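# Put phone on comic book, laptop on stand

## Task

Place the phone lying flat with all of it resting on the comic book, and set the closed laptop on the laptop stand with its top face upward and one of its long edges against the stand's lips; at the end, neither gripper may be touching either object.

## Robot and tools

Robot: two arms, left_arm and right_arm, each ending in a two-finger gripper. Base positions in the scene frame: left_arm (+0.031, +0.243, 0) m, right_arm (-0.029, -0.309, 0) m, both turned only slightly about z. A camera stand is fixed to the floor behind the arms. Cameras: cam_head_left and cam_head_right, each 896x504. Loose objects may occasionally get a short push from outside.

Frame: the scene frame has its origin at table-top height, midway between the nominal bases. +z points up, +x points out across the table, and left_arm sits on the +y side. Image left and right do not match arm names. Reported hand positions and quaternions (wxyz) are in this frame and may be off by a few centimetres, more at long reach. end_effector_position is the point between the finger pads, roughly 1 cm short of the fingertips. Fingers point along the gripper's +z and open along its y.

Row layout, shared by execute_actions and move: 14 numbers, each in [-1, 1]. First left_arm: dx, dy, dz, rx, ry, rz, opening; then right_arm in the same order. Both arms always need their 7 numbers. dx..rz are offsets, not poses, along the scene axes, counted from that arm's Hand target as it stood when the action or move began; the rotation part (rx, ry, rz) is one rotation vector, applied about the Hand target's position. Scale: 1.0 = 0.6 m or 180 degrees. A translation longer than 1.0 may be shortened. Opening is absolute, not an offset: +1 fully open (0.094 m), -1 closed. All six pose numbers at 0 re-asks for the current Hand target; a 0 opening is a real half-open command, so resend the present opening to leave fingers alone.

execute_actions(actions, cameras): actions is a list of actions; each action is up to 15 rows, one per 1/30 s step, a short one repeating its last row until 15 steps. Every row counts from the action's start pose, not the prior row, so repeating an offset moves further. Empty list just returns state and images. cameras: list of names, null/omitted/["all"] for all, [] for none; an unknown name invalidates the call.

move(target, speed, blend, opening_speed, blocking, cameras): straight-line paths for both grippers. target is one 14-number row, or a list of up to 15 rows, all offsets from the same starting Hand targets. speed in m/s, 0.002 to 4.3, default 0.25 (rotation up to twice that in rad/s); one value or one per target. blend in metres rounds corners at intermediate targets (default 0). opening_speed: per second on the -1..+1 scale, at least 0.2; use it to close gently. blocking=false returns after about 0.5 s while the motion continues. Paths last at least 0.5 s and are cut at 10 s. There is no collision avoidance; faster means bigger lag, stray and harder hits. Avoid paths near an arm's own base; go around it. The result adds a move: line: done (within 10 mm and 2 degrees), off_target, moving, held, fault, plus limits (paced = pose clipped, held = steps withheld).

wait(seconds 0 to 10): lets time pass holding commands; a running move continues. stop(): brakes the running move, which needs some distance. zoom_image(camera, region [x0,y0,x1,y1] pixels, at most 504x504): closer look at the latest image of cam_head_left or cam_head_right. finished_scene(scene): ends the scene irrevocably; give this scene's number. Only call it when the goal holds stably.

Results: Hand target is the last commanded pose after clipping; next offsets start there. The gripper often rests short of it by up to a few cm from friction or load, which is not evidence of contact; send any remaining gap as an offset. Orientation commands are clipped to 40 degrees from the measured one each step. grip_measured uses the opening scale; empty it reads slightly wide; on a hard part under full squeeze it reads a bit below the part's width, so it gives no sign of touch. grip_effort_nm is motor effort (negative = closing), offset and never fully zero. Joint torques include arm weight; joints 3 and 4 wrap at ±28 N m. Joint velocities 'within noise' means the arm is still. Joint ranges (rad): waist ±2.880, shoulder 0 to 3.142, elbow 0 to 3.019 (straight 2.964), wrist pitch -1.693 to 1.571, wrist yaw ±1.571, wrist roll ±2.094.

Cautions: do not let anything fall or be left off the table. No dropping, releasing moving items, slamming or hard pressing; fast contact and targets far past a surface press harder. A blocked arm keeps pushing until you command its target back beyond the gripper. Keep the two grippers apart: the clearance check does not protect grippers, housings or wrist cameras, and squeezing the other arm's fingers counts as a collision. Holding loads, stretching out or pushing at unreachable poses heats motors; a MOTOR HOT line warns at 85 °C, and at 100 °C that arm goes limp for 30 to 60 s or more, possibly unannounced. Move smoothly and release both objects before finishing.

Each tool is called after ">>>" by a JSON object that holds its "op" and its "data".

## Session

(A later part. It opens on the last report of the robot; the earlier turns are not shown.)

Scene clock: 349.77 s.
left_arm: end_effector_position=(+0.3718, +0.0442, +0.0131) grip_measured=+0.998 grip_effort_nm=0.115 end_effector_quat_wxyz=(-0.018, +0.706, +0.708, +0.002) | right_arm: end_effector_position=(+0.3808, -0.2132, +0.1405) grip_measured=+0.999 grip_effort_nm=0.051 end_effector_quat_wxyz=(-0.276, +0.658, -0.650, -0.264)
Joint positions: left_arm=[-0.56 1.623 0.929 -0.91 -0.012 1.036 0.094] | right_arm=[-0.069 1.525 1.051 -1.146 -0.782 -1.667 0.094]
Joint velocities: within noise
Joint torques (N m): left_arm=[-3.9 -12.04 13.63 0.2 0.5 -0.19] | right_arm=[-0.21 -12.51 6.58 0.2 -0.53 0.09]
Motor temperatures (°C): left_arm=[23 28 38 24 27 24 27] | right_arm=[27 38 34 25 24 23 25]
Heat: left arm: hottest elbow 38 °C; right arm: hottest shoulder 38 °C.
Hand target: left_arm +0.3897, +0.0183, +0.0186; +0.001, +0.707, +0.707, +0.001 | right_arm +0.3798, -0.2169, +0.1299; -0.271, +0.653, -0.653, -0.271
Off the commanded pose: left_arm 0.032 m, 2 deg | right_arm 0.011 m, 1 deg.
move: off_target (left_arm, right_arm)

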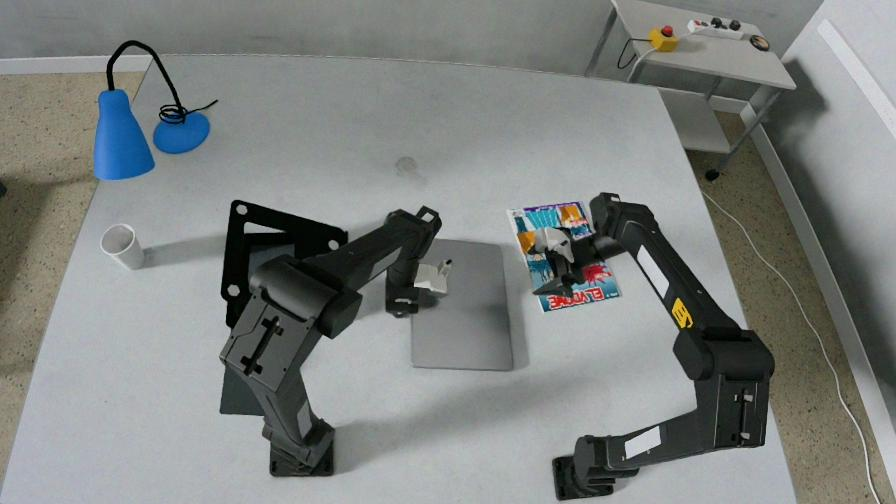

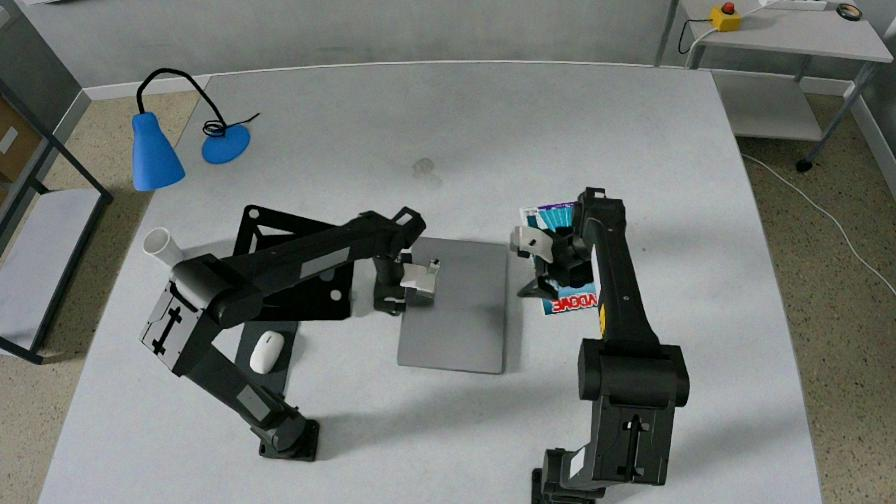

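>>> {"op": "move", "data": {"target": [[0,0.02,0,0,0,0,1,0,0,0,0,0,0,1],[-0.015,0.1,0.03,-0.25,0,0,1,0,-0.012,-0.1,0,0,0,1],[-0.015,0.1,0,-0.25,0,0,1,0,-0.012,-0.195,0,0,0,1]], "speed": [0.15,0.3,0.15]}}

>>> {"op": "zoom_image", "data": {"camera": "cam_head_left", "region": [330, 180, 580, 390]}}

>>> {"op": "zoom_image", "data": {"camera": "cam_head_right", "region": [330, 180, 580, 390]}}

Scene clock: 357.83 s.
left_arm: end_effector_position=(+0.3809, +0.0746, +0.0231) grip_measured=+0.998 grip_effort_nm=0.115 end_effector_quat_wxyz=(+0.269, +0.655, +0.652, -0.270) | right_arm: end_effector_position=(+0.3812, -0.2192, +0.0214) grip_measured=+0.999 grip_effort_nm=0.051 end_effector_quat_wxyz=(-0.273, +0.657, -0.649, -0.269)
Joint positions: left_arm=[-0.156 1.583 0.727 -0.594 0.775 1.397 0.094] | right_arm=[-0.084 1.737 0.935 -0.846 -0.782 -1.694 0.094]
Joint velocities: within noise
Joint torques (N m): left_arm=[-0.97 -11.4 6.43 0.9 0.6 0.11] | right_arm=[-0.38 -14.56 5.14 0.35 -0.47 0.1]
Motor temperatures (°C): left_arm=[23 27 37 24 27 24 27] | right_arm=[27 38 34 25 24 23 25]
Heat: left arm: hottest elbow 37 °C; right arm: hottest shoulder 38 °C.
Hand target: left_arm +0.3806, +0.0784, +0.0185; +0.271, +0.653, +0.653, -0.270 | right_arm +0.3798, -0.2240, +0.0129; -0.271, +0.653, -0.653, -0.271
Off the commanded pose: left_arm 0.006 m, 0 deg | right_arm 0.010 m, 1 deg.
move: done

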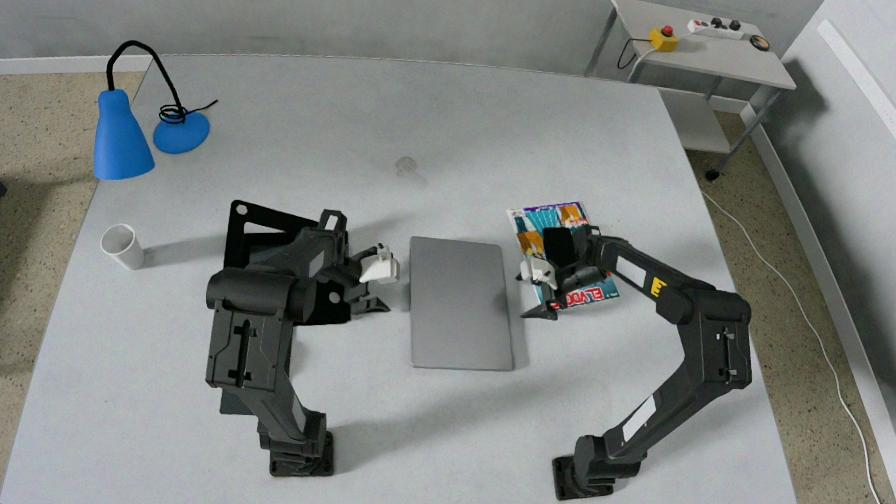

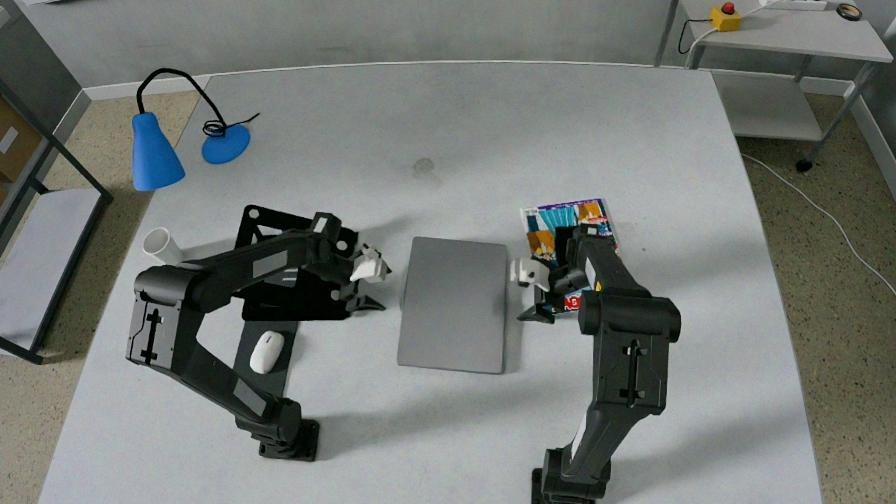

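Scaled by 2.016.

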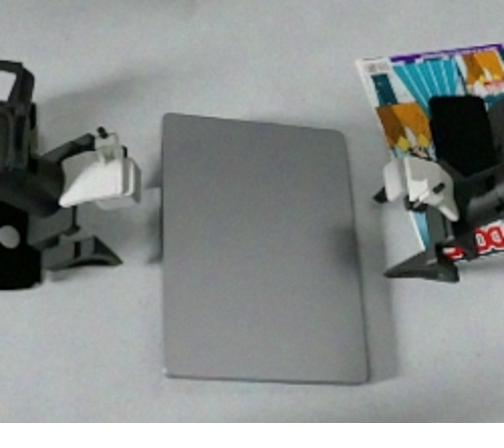

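Scaled by 2.016.

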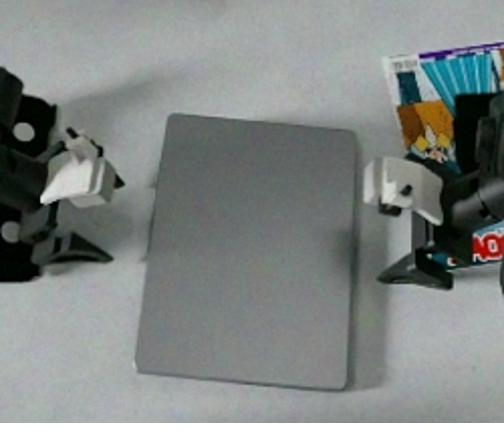

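>>> {"op": "move", "data": {"target": [[-0.015,-0.05,-0.018,0,0,0,1,0,0.035,-0.015,0,0,0,1],[-0.015,-0.14,-0.018,0,0,0,1,0,0.12,-0.015,0,0,0,1]], "speed": [0.15,0.08]}}

>>> {"op": "zoom_image", "data": {"camera": "cam_head_left", "region": [330, 180, 580, 390]}}

>>> {"op": "zoom_image", "data": {"camera": "cam_head_right", "region": [330, 180, 580, 390]}}

Scene clock: 366.83 s.
left_arm: end_effector_position=(+0.3759, +0.0265, +0.0126) grip_measured=+0.999 grip_effort_nm=0.095 end_effector_quat_wxyz=(+0.274, +0.652, +0.657, -0.261) | right_arm: end_effector_position=(+0.3874, -0.1867, +0.0146) grip_measured=+0.999 grip_effort_nm=0.027 end_effector_quat_wxyz=(-0.278, +0.649, -0.662, -0.252)
Joint positions: left_arm=[-0.297 1.591 0.688 -0.388 0.733 1.186 0.094] | right_arm=[0 1.721 0.894 -0.679 -0.767 -1.519 0.094]
Joint velocities: within noise
Joint torques (N m): left_arm=[-7.06 -10.23 7.75 2.86 0.32 -0.81] | right_arm=[5.71 -13.39 4.96 1.83 -1.01 0.69]
Motor temperatures (°C): left_arm=[23 27 36 24 27 24 27] | right_arm=[27 37 34 25 24 23 25]
Heat: left arm: hottest elbow 36 °C; right arm: hottest shoulder 37 °C.
Hand target: left_arm +0.3716, -0.0057, +0.0078; +0.271, +0.653, +0.653, -0.270 | right_arm +0.3798, -0.1521, +0.0040; -0.271, +0.653, -0.653, -0.271
Off the commanded pose: left_arm 0.033 m, 1 deg | right_arm 0.037 m, 3 deg.
move: off_target (left_arm, right_arm)

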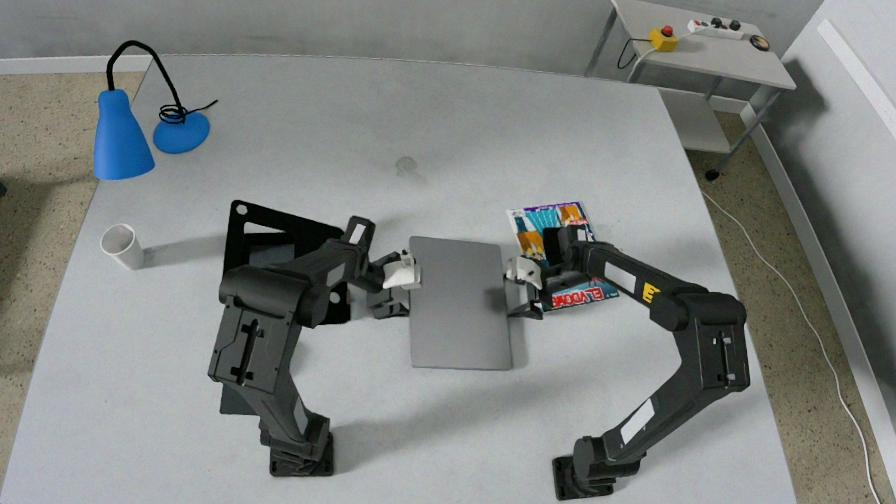

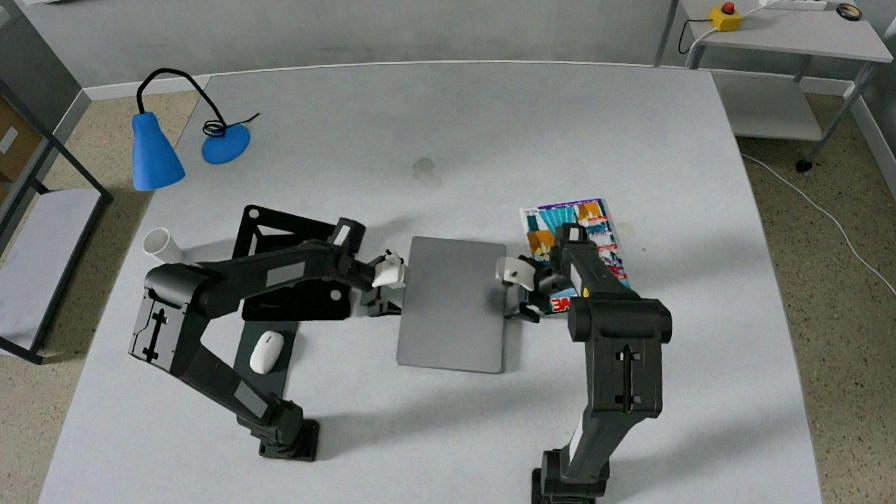

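Scaled by 2.016.

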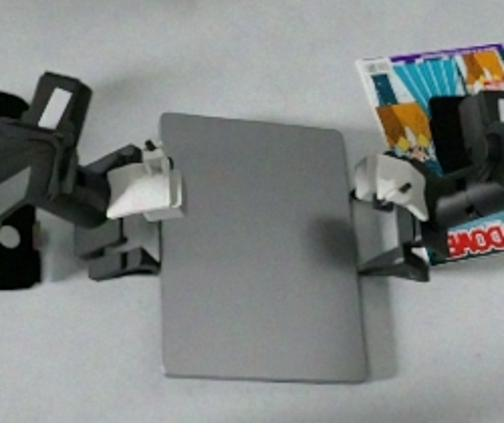

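Scaled by 2.016.

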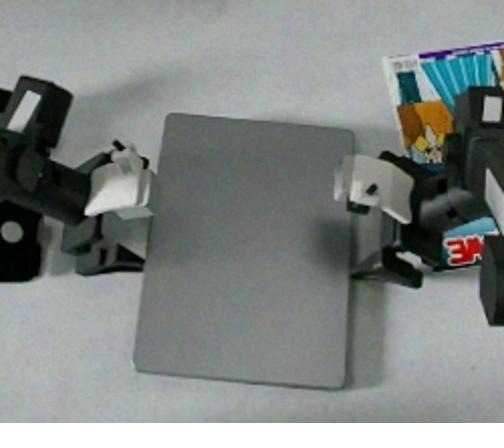

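>>> {"op": "move", "data": {"target": [[0,-0.055,0,0,0,0,1,0,0.055,0,0,0,0,1],[0,-0.055,0.12,0,0,0,1,0,0.055,0.12,0,0,0,1]], "speed": [0.1,0.06]}}

>>> {"op": "zoom_image", "data": {"camera": "cam_head_left", "region": [330, 180, 580, 390]}}

>>> {"op": "zoom_image", "data": {"camera": "cam_head_right", "region": [330, 180, 580, 390]}}

Scene clock: 373.57 s.
left_arm: end_effector_position=(+0.3512, +0.0243, +0.0268) grip_measured=+0.999 grip_effort_nm=0.095 end_effector_quat_wxyz=(+0.218, +0.645, +0.687, -0.252) | right_arm: end_effector_position=(+0.3737, -0.1874, +0.0262) grip_measured=+0.999 grip_effort_nm=0.032 end_effector_quat_wxyz=(-0.239, +0.654, -0.679, -0.232)
Joint positions: left_arm=[-0.352 1.506 0.688 -0.531 0.647 1.109 0.094] | right_arm=[0.028 1.656 0.883 -0.745 -0.678 -1.481 0.094]
Joint velocities: within noise
Joint torques (N m): left_arm=[-9.88 -15.56 15.04 1.59 2.86 -0.9] | right_arm=[8.76 -19.37 9.31 -0.73 -3.89 1.13]
Motor temperatures (°C): left_arm=[23 27 35 24 28 24 27] | right_arm=[27 37 34 25 27 24 25]
Heat: left arm: hottest elbow 35 °C; right arm: hottest shoulder 37 °C.
Hand target: left_arm +0.3717, -0.0387, +0.0797; +0.271, +0.653, +0.653, -0.270 | right_arm +0.3799, -0.1190, +0.0760; -0.271, +0.653, -0.653, -0.271
Off the commanded pose: left_arm 0.085 m, 8 deg | right_arm 0.085 m, 6 deg.
move: off_target (left_arm, right_arm)

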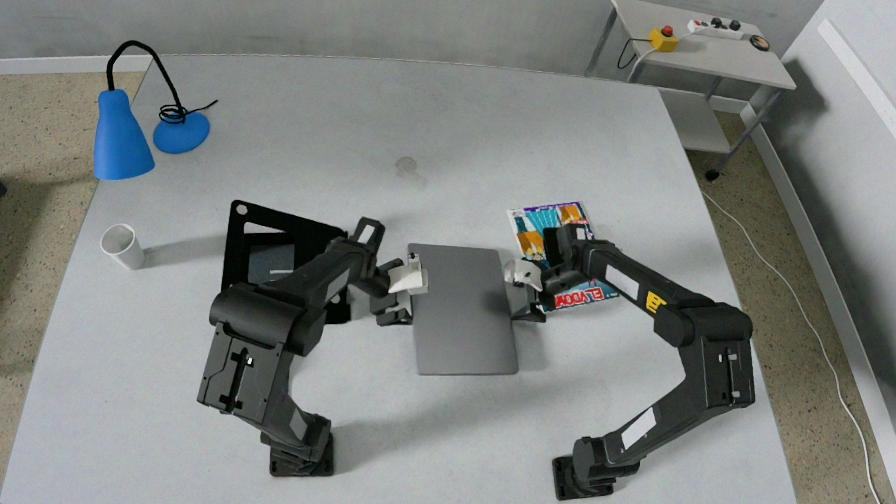

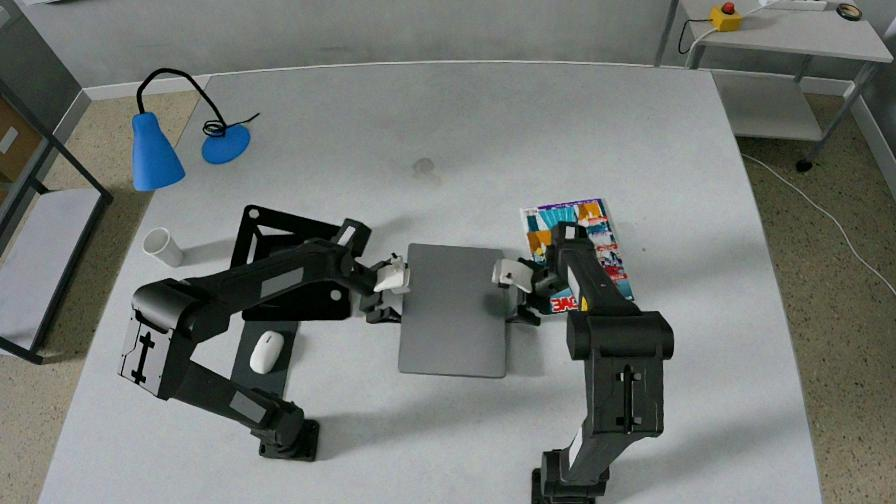

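Scaled by 2.016.

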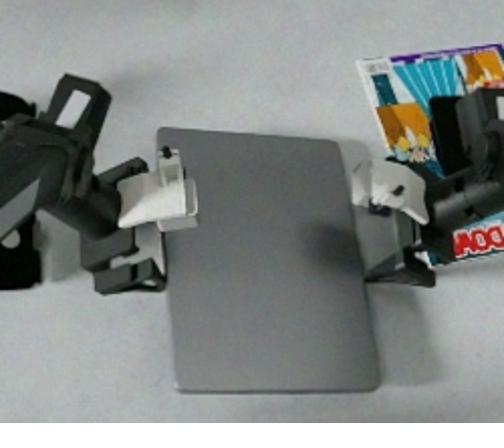

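Scaled by 2.016.

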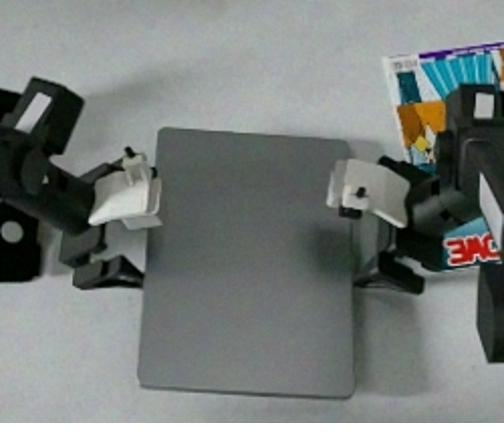

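>>> {"op": "move", "data": {"target": [[0.02,-0.03,0.0,0,0,0,1,0.01,0.03,0,0,0,0,1],[0.02,-0.03,0.12,0,0,0,1,0.01,0.03,0.12,0,0,0,1]], "speed": [0.1,0.06]}}

>>> {"op": "zoom_image", "data": {"camera": "cam_head_left", "region": [330, 180, 580, 390]}}

>>> {"op": "zoom_image", "data": {"camera": "cam_head_right", "region": [330, 180, 580, 390]}}

Scene clock: 382.37 s.
left_arm: end_effector_position=(+0.3613, -0.0399, +0.1263) grip_measured=+0.999 grip_effort_nm=0.085 end_effector_quat_wxyz=(+0.240, +0.648, +0.667, -0.278) | right_arm: end_effector_position=(+0.3686, -0.1055, +0.1390) grip_measured=+0.999 grip_effort_nm=0.027 end_effector_quat_wxyz=(-0.259, +0.651, -0.657, -0.279)
Joint positions: left_arm=[-0.48 1.389 0.861 -0.698 0.683 0.966 0.094] | right_arm=[0.196 1.492 1.007 -0.923 -0.768 -1.294 0.094]
Joint velocities: within noise
Joint torques (N m): left_arm=[-2.67 -11.46 15.3 1.51 0.46 -0.08] | right_arm=[0.73 -12.51 10.29 0.84 -0.4 0.22]
Motor temperatures (°C): left_arm=[23 27 37 24 33 24 27] | right_arm=[27 37 35 25 39 24 25]
Heat: left arm: hottest elbow 37 °C; right arm: hottest wrist yaw 39 °C.
Hand target: left_arm +0.3837, -0.0567, +0.1517; +0.271, +0.653, +0.653, -0.270 | right_arm +0.3858, -0.1010, +0.1480; -0.271, +0.653, -0.653, -0.271
Off the commanded pose: left_arm 0.038 m, 4 deg | right_arm 0.020 m, 2 deg.
move: off_target (left_arm, right_arm)

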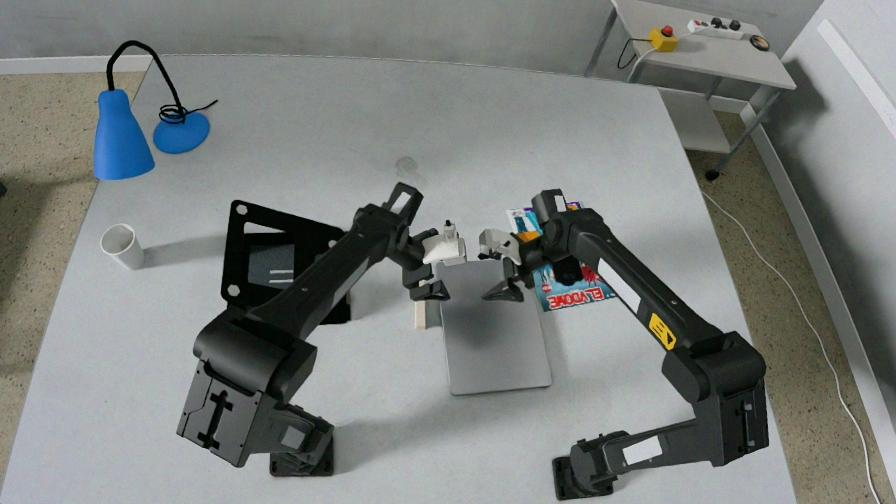

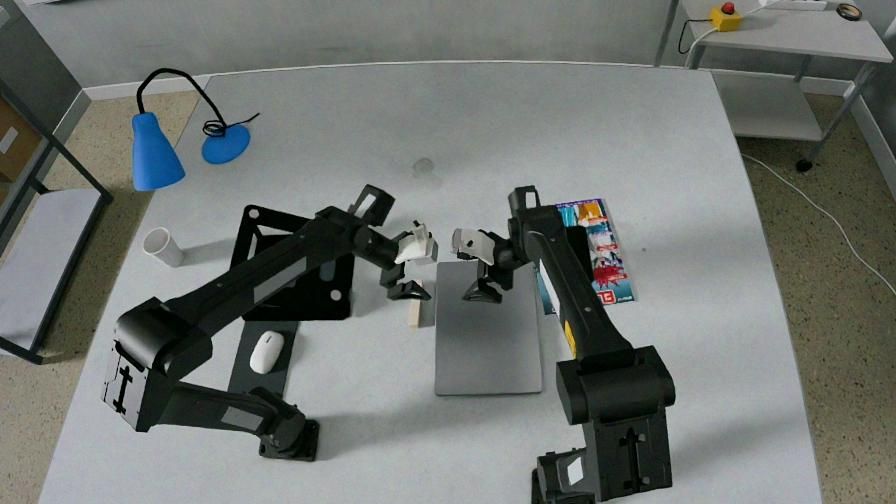

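Scaled by 2.016.

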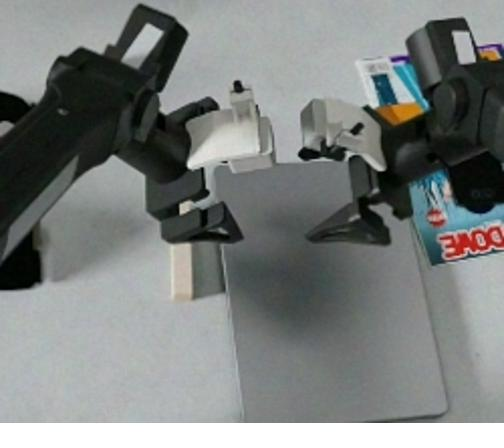

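Scaled by 2.016.

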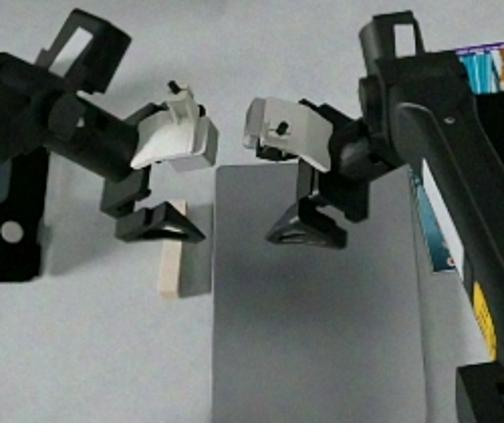

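>>> {"op": "move", "data": {"target": [-0.1,0.3,0.15,0,0,0,1,-0.15,-0.25,0.15,0,0,0,1], "speed": 0.4}}

>>> {"op": "zoom_image", "data": {"camera": "cam_head_left", "region": [380, 180, 630, 410]}}

>>> {"op": "zoom_image", "data": {"camera": "cam_head_right", "region": [380, 180, 630, 410]}}

Scene clock: 390.90 s.
left_arm: end_effector_position=(+0.3027, +0.1195, +0.2183) grip_measured=+0.999 grip_effort_nm=0.085 end_effector_quat_wxyz=(+0.251, +0.649, +0.658, -0.287) | right_arm: end_effector_position=(+0.2824, -0.2446, +0.2280) grip_measured=+0.999 grip_effort_nm=0.027 end_effector_quat_wxyz=(-0.266, +0.652, -0.653, -0.279)
Joint positions: left_arm=[-0.03 1.101 0.881 -1.409 0.781 1.58 0.094] | right_arm=[-0.189 1.24 1.007 -1.544 -0.77 -1.836 0.094]
Joint velocities: within noise
Joint torques (N m): left_arm=[-1.03 -7 16.35 -0.27 0.61 0.11] | right_arm=[-0.32 -8.12 11.03 -0.57 -0.38 0.03]
Motor temperatures (°C): left_arm=[23 27 37 24 31 24 27] | right_arm=[27 37 37 25 33 24 25]
Heat: left arm: hottest elbow 37 °C; right arm: hottest shoulder 37 °C.
Hand target: left_arm +0.3236, +0.1233, +0.2416; +0.271, +0.653, +0.653, -0.270 | right_arm +0.2959, -0.2511, +0.2379; -0.271, +0.653, -0.653, -0.271
Off the commanded pose: left_arm 0.032 m, 3 deg | right_arm 0.018 m, 1 deg.
move: off_target (left_arm, right_arm)

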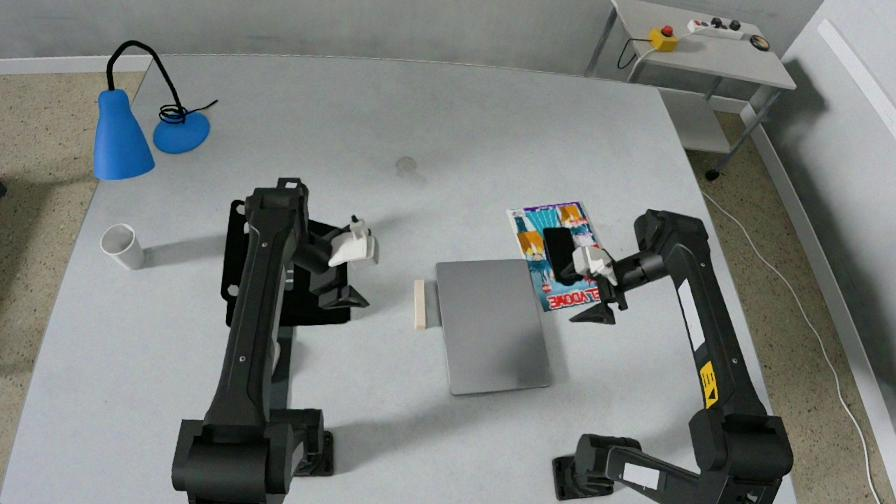

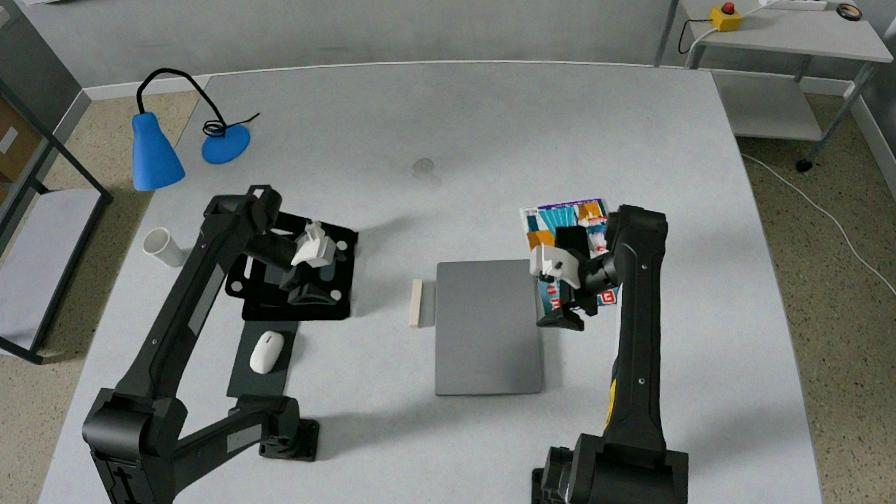

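Scaled by 2.016.

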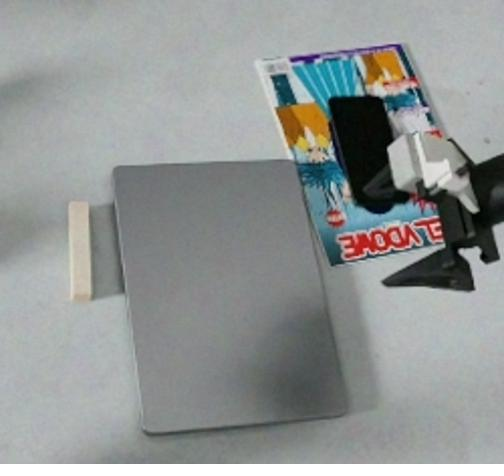

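Scaled by 2.016.

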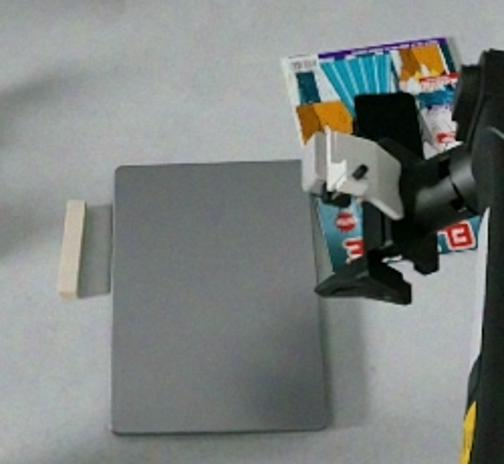

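>>> {"op": "zoom_image", "data": {"camera": "cam_head_left", "region": [430, 350, 560, 410]}}

>>> {"op": "zoom_image", "data": {"camera": "cam_head_right", "region": [400, 260, 480, 410]}}

>>> {"op": "zoom_image", "data": {"camera": "cam_head_left", "region": [400, 260, 480, 340]}}

Scaled by 3.877.

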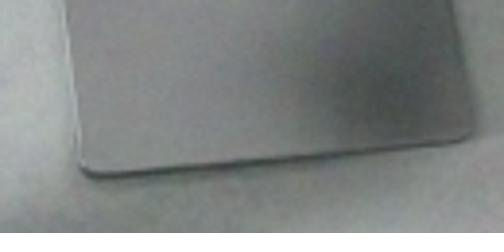

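Scaled by 3.360.

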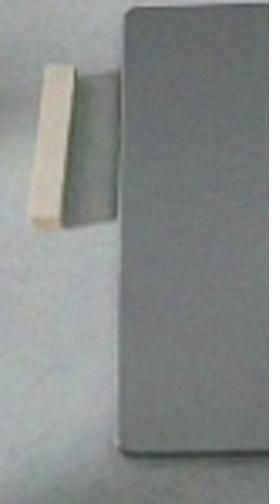

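Scaled by 6.300.

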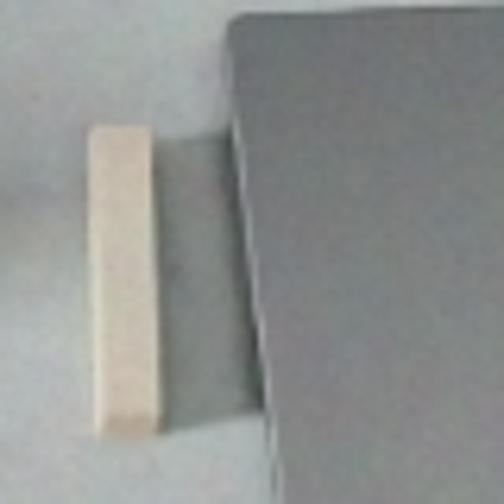

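>>> {"op": "move", "data": {"target": [[0.052,-0.2,-0.17,0.195,0.196,0.472,0.1,0,0,0,0,0,0,1]], "speed": 0.4}}

>>> {"op": "zoom_image", "data": {"camera": "cam_head_left", "region": [360, 200, 500, 340]}}

>>> {"op": "zoom_image", "data": {"camera": "cam_head_right", "region": [360, 200, 500, 340]}}

Scene clock: 442.90 s.
left_arm: end_effector_position=(+0.3385, +0.0214, +0.1203) grip_measured=+0.102 grip_effort_nm=-0.085 end_effector_quat_wxyz=(-0.020, -0.003, +1.000, +0.011) | right_arm: end_effector_position=(+0.2823, -0.2446, +0.2281) grip_measured=+0.999 grip_effort_nm=0.027 end_effector_quat_wxyz=(-0.266, +0.652, -0.653, -0.279)
Joint positions: left_arm=[-0.649 1.435 1.04 -1.221 0.004 -0.626 0.052] | right_arm=[-0.189 1.24 1.007 -1.544 -0.77 -1.837 0.094]
Joint velocities: within noise
Joint torques (N m): left_arm=[-2.37 -11.93 15.56 -0.1 -0.18 -0.14] | right_arm=[-0.26 -8.12 11.03 -0.58 -0.38 0.08]
Motor temperatures (°C): left_arm=[23 26 44 24 28 24 27] | right_arm=[27 34 43 25 27 24 25]
Heat: left arm: hottest elbow 44 °C; right arm: hottest elbow 43 °C.
Hand target: left_arm +0.3548, +0.0033, +0.1397; +0.000, +0.000, +1.000, +0.000 | right_arm +0.2959, -0.2510, +0.2379; -0.271, +0.653, -0.653, -0.271
Off the commanded pose: left_arm 0.031 m, 3 deg | right_arm 0.018 m, 1 deg.
move: off_target (left_arm, right_arm)

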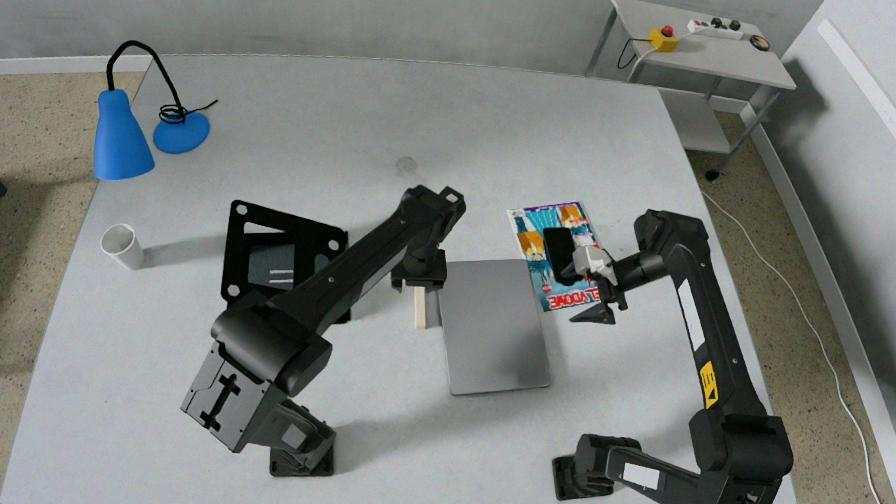

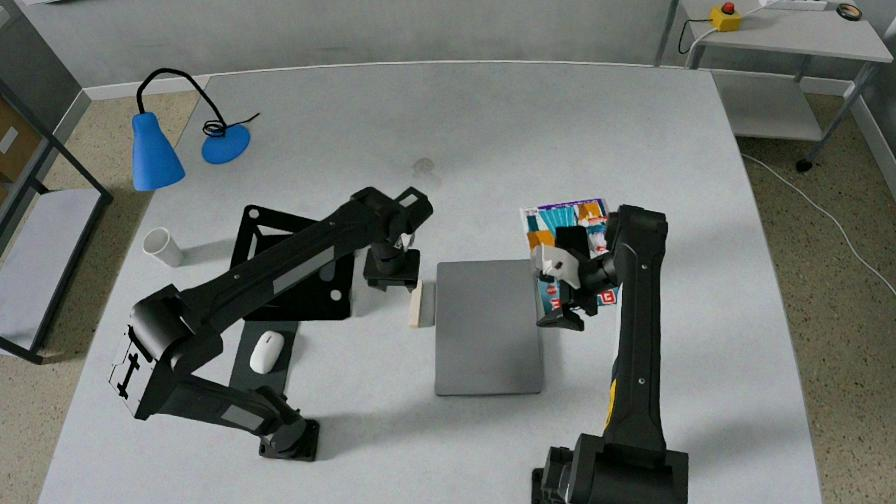

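Scaled by 3.600.

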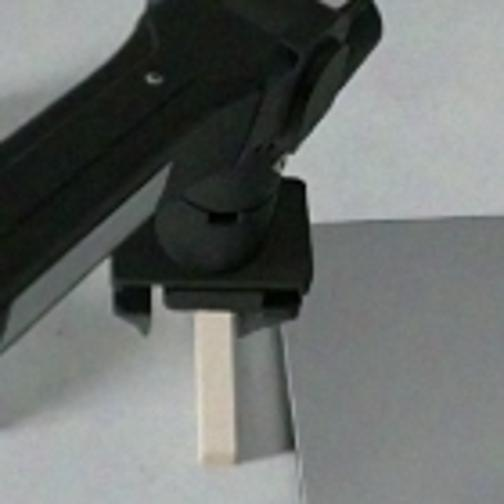

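Scaled by 3.600.

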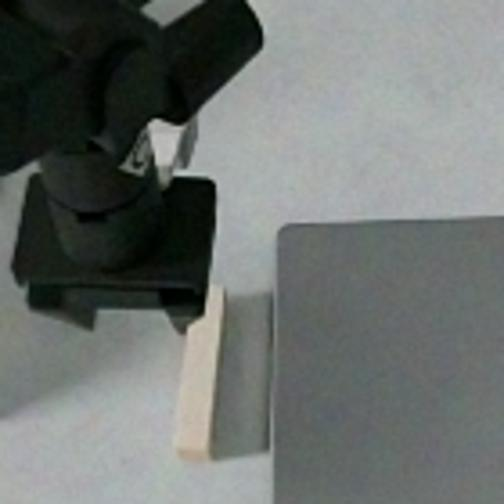

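>>> {"op": "move", "data": {"target": [0.035,-0.03,-0.13,0,0,0,0.1,0,0,0,0,0,0,1], "speed": 0.3}}

>>> {"op": "zoom_image", "data": {"camera": "cam_head_left", "region": [360, 200, 500, 340]}}

>>> {"op": "zoom_image", "data": {"camera": "cam_head_right", "region": [360, 200, 500, 340]}}

Scene clock: 455.70 s.
left_arm: end_effector_position=(+0.3674, -0.0015, +0.0539) grip_measured=+0.102 grip_effort_nm=-0.085 end_effector_quat_wxyz=(-0.016, -0.003, +1.000, +0.010) | right_arm: end_effector_position=(+0.2823, -0.2446, +0.2281) grip_measured=+0.999 grip_effort_nm=0.032 end_effector_quat_wxyz=(-0.266, +0.652, -0.653, -0.279)
Joint positions: left_arm=[-0.653 1.606 1.04 -1.042 0.004 -0.632 0.052] | right_arm=[-0.189 1.24 1.007 -1.544 -0.77 -1.837 0.094]
Joint velocities: within noise
Joint torques (N m): left_arm=[-2.61 -14.74 11.15 0.77 -0.17 -0.03] | right_arm=[-0.21 -8.12 11 -0.57 -0.38 0.08]
Motor temperatures (°C): left_arm=[23 27 42 24 28 24 27] | right_arm=[27 34 44 25 27 23 25]
Heat: left arm: hottest elbow 42 °C; right arm: hottest elbow 44 °C.
Hand target: left_arm +0.3758, -0.0146, +0.0616; +0.000, +0.000, +1.000, +0.000 | right_arm +0.2959, -0.2510, +0.2379; -0.271, +0.653, -0.653, -0.271
Off the commanded pose: left_arm 0.017 m, 2 deg | right_arm 0.018 m, 1 deg.
move: off_target (left_arm, right_arm)

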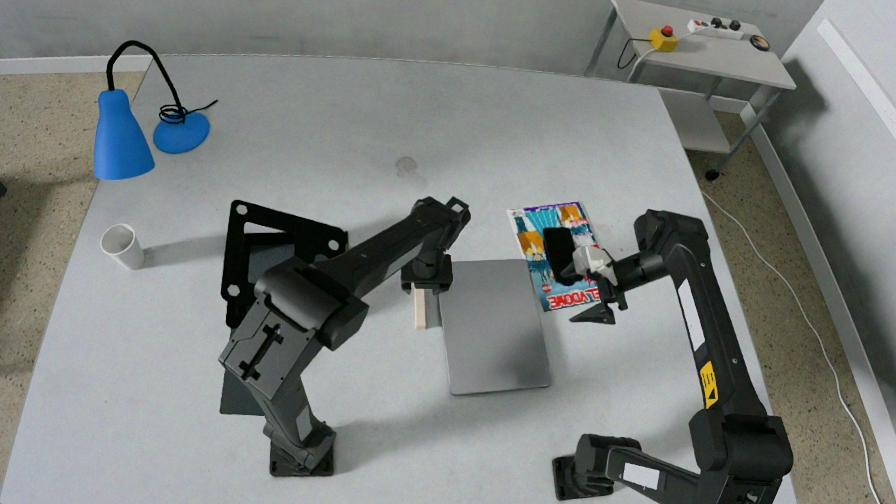

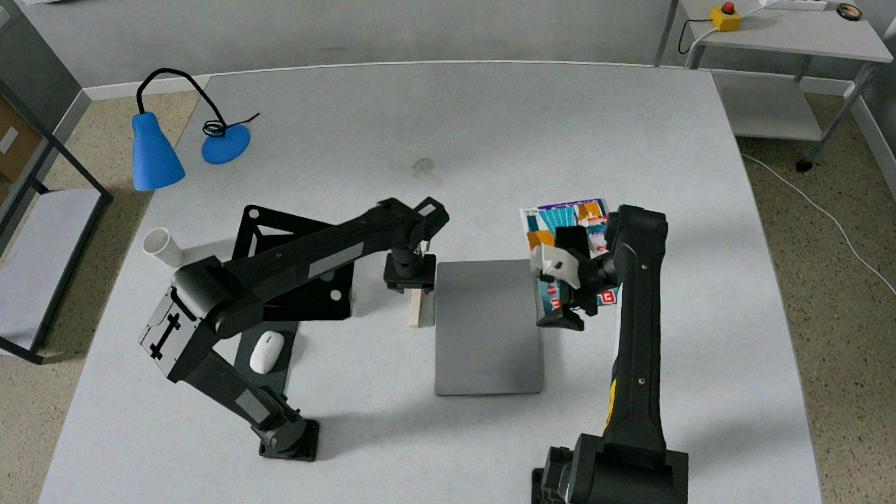

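Scaled by 3.600.

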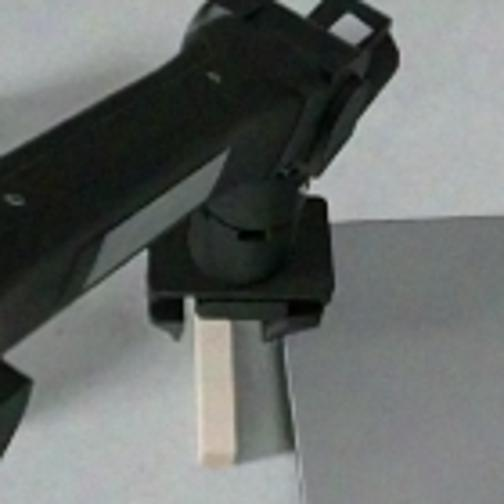

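Scaled by 3.600.

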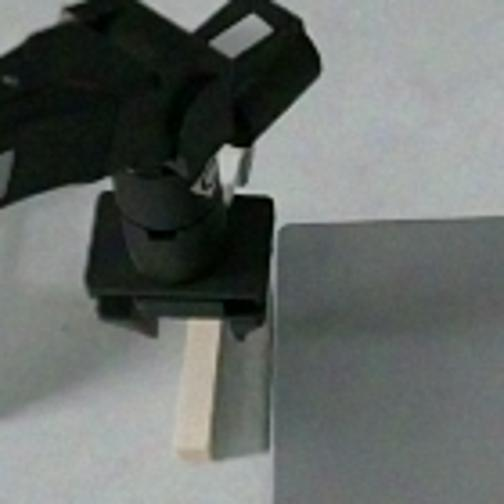

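>>> {"op": "move", "data": {"target": [[-0.01,0,-0.062,0,0,0,0.1,0,0,0,0,0,0,1],[-0.01,0,-0.062,0,0,0,-0.68,0,0,0,0,0,0,1],[0.15,0.012,-0.04,0,0,0,-0.68,0,0,0,0,0,0,1],[0.15,0.012,-0.06,0,0,0,-0.68,0,0,0,0,0,0,1],[0.15,0.012,-0.06,0,0,0,0.0,0,0,0,0,0,0,1],[0.15,0.012,0.14,0,0,0,0,0,0,0,0,0,0,1]], "speed": [0.15,0.15,0.15,0.15,0.1,0.2], "opening_speed": 1.0}}

>>> {"op": "zoom_image", "data": {"camera": "cam_head_left", "region": [360, 200, 500, 340]}}

>>> {"op": "zoom_image", "data": {"camera": "cam_head_right", "region": [360, 200, 500, 340]}}

Scene clock: 465.80 s.
left_arm: end_effector_position=(+0.4449, -0.0019, +0.1228) grip_measured=-0.002 grip_effort_nm=0.129 end_effector_quat_wxyz=(-0.023, +0.001, +1.000, +0.012) | right_arm: end_effector_position=(+0.2823, -0.2446, +0.2281) grip_measured=+0.999 grip_effort_nm=0.027 end_effector_quat_wxyz=(-0.266, +0.652, -0.653, -0.279)
Joint positions: left_arm=[-0.56 1.69 1.348 -1.282 0.002 -0.529 0.047] | right_arm=[-0.189 1.24 1.007 -1.544 -0.77 -1.837 0.094]
Joint velocities: within noise
Joint torques (N m): left_arm=[-0.97 -17.14 15.38 -0.23 -0.13 0.04] | right_arm=[-0.21 -8.06 11.02 -0.57 -0.38 0.09]
Motor temperatures (°C): left_arm=[23 27 41 24 28 24 27] | right_arm=[27 34 44 25 27 23 25]
Heat: left arm: hottest elbow 41 °C; right arm: hottest elbow 44 °C.
Hand target: left_arm +0.4659, -0.0074, +0.1457; +0.000, +0.000, +1.000, +0.000 | right_arm +0.2959, -0.2510, +0.2379; -0.271, +0.653, -0.653, -0.271
Off the commanded pose: left_arm 0.031 m, 3 deg | right_arm 0.018 m, 1 deg.
move: off_target (left_arm, right_arm); target 5's new opening was sent with left_arm's hand 0.021 m and 1 deg from that target

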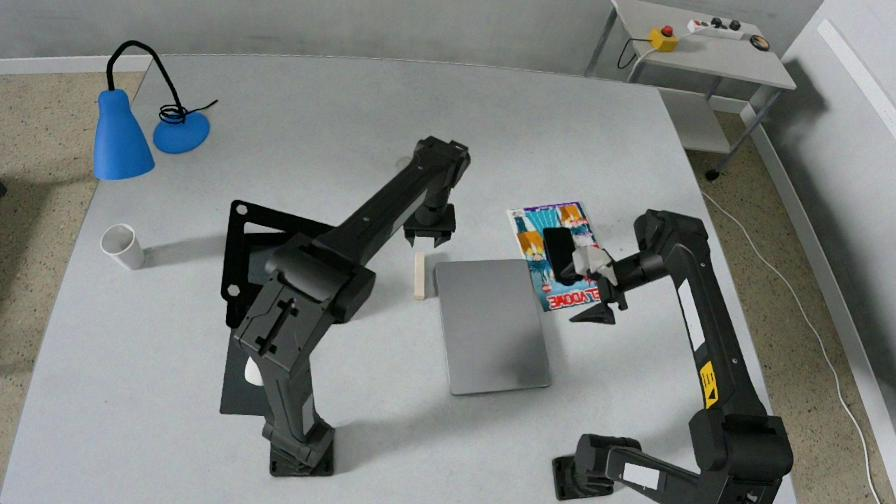

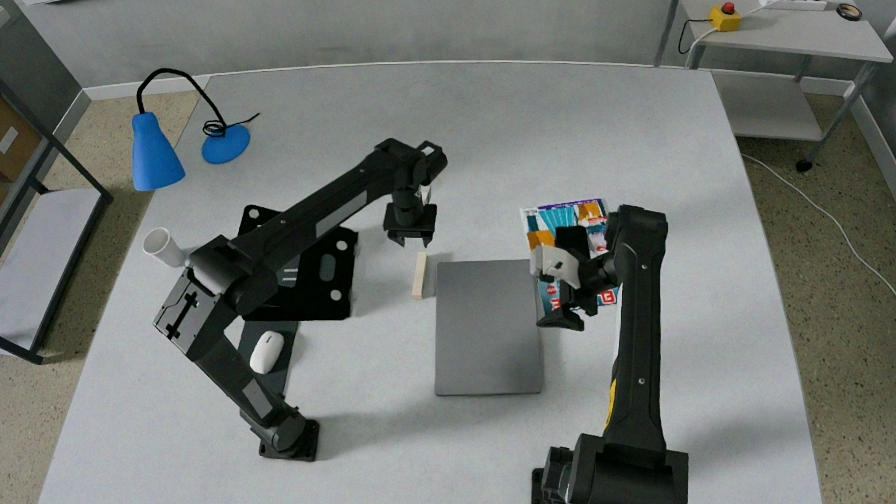

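Scaled by 3.600.

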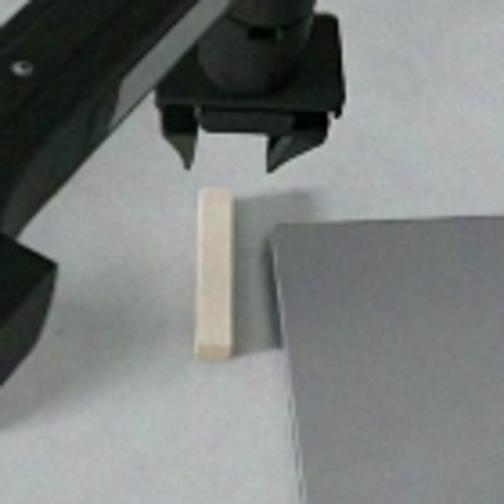

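Scaled by 3.600.

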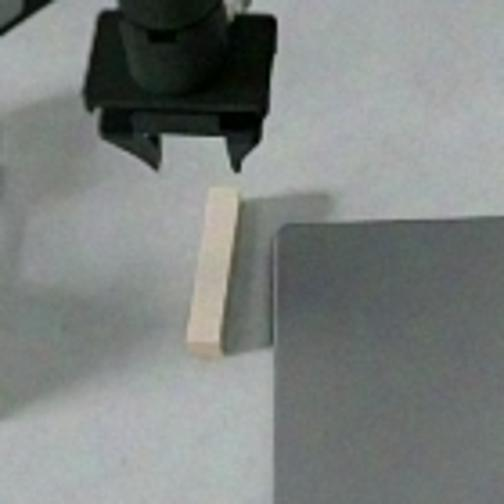

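>>> {"op": "move", "data": {"target": [[-0.30,0.045,-0.02,-0.195,-0.196,-0.472,0.5,-0.018,-0.107,-0.2,0,0,0,0.3],[-0.30,0.02,-0.223,-0.195,-0.196,-0.472,0.5,-0.018,-0.107,-0.383,0,0,0,0.3]], "speed": [0.4,0.2]}}

>>> {"op": "zoom_image", "data": {"camera": "cam_head_left", "region": [360, 220, 610, 410]}}

>>> {"op": "zoom_image", "data": {"camera": "cam_head_right", "region": [360, 220, 610, 410]}}

Scene clock: 477.20 s.
left_arm: end_effector_position=(+0.2907, +0.0076, +0.0166) grip_measured=+0.498 grip_effort_nm=0.129 end_effector_quat_wxyz=(+0.275, +0.651, +0.654, -0.268) | right_arm: end_effector_position=(+0.2883, -0.3131, +0.0154) grip_measured=+0.301 grip_effort_nm=-0.085 end_effector_quat_wxyz=(-0.272, +0.658, -0.650, -0.266)
Joint positions: left_arm=[-0.436 1.405 0.47 -0.244 0.703 1.014 0.07] | right_arm=[-0.384 1.655 0.779 -1.04 -0.715 -2.093 0.061]
Joint velocities: within noise
Joint torques (N m): left_arm=[-2.67 -7.59 6.26 1.33 0.3 -0.11] | right_arm=[-0.21 -11.28 4.15 -0.13 -0.39 0.12]
Motor temperatures (°C): left_arm=[23 27 41 24 28 24 27] | right_arm=[27 33 43 25 27 23 25]
Heat: left arm: hottest elbow 41 °C; right arm: hottest elbow 43 °C.
Hand target: left_arm +0.2859, +0.0045, +0.0120; +0.271, +0.653, +0.653, -0.270 | right_arm +0.2850, -0.3153, +0.0081; -0.271, +0.653, -0.653, -0.271
Off the commanded pose: left_arm 0.007 m, 1 deg | right_arm 0.008 m, 1 deg.
move: done

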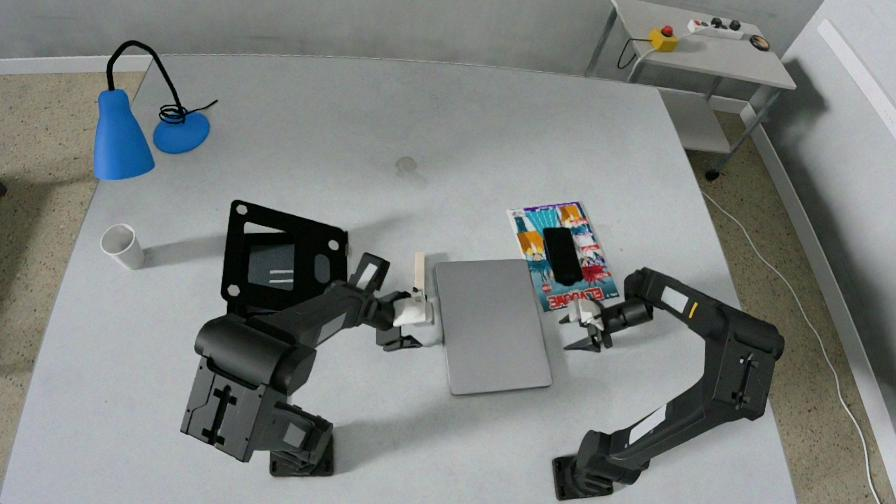

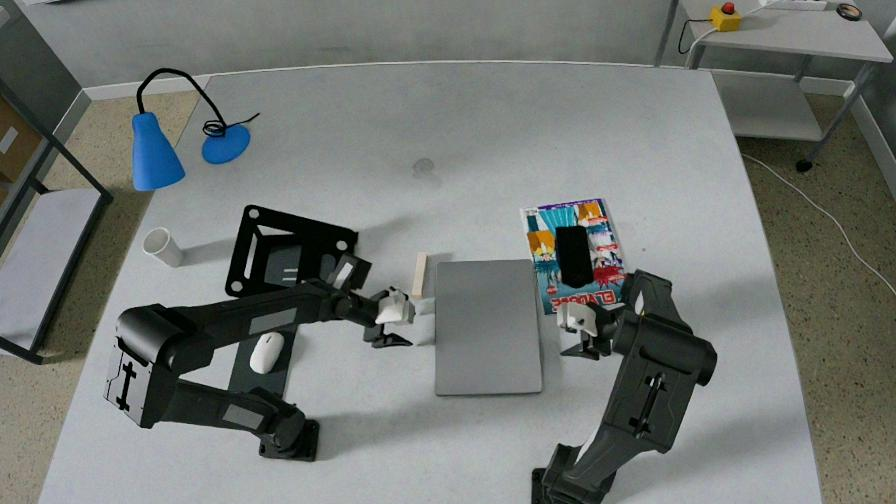

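Scaled by 2.016.

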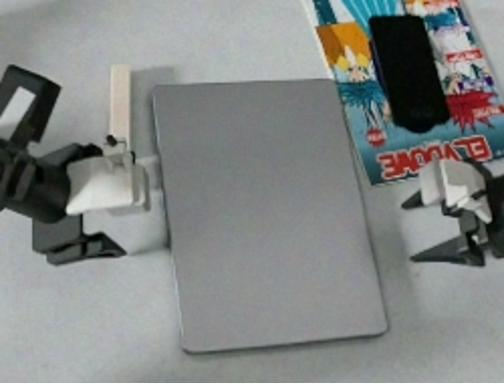

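Scaled by 2.016.

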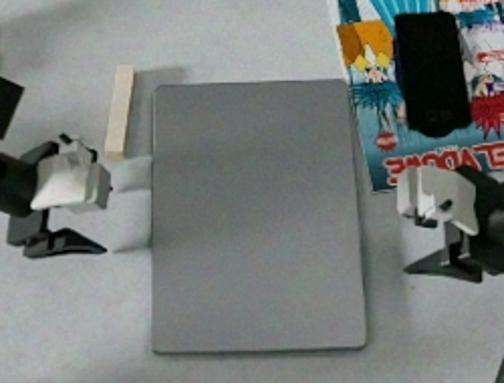

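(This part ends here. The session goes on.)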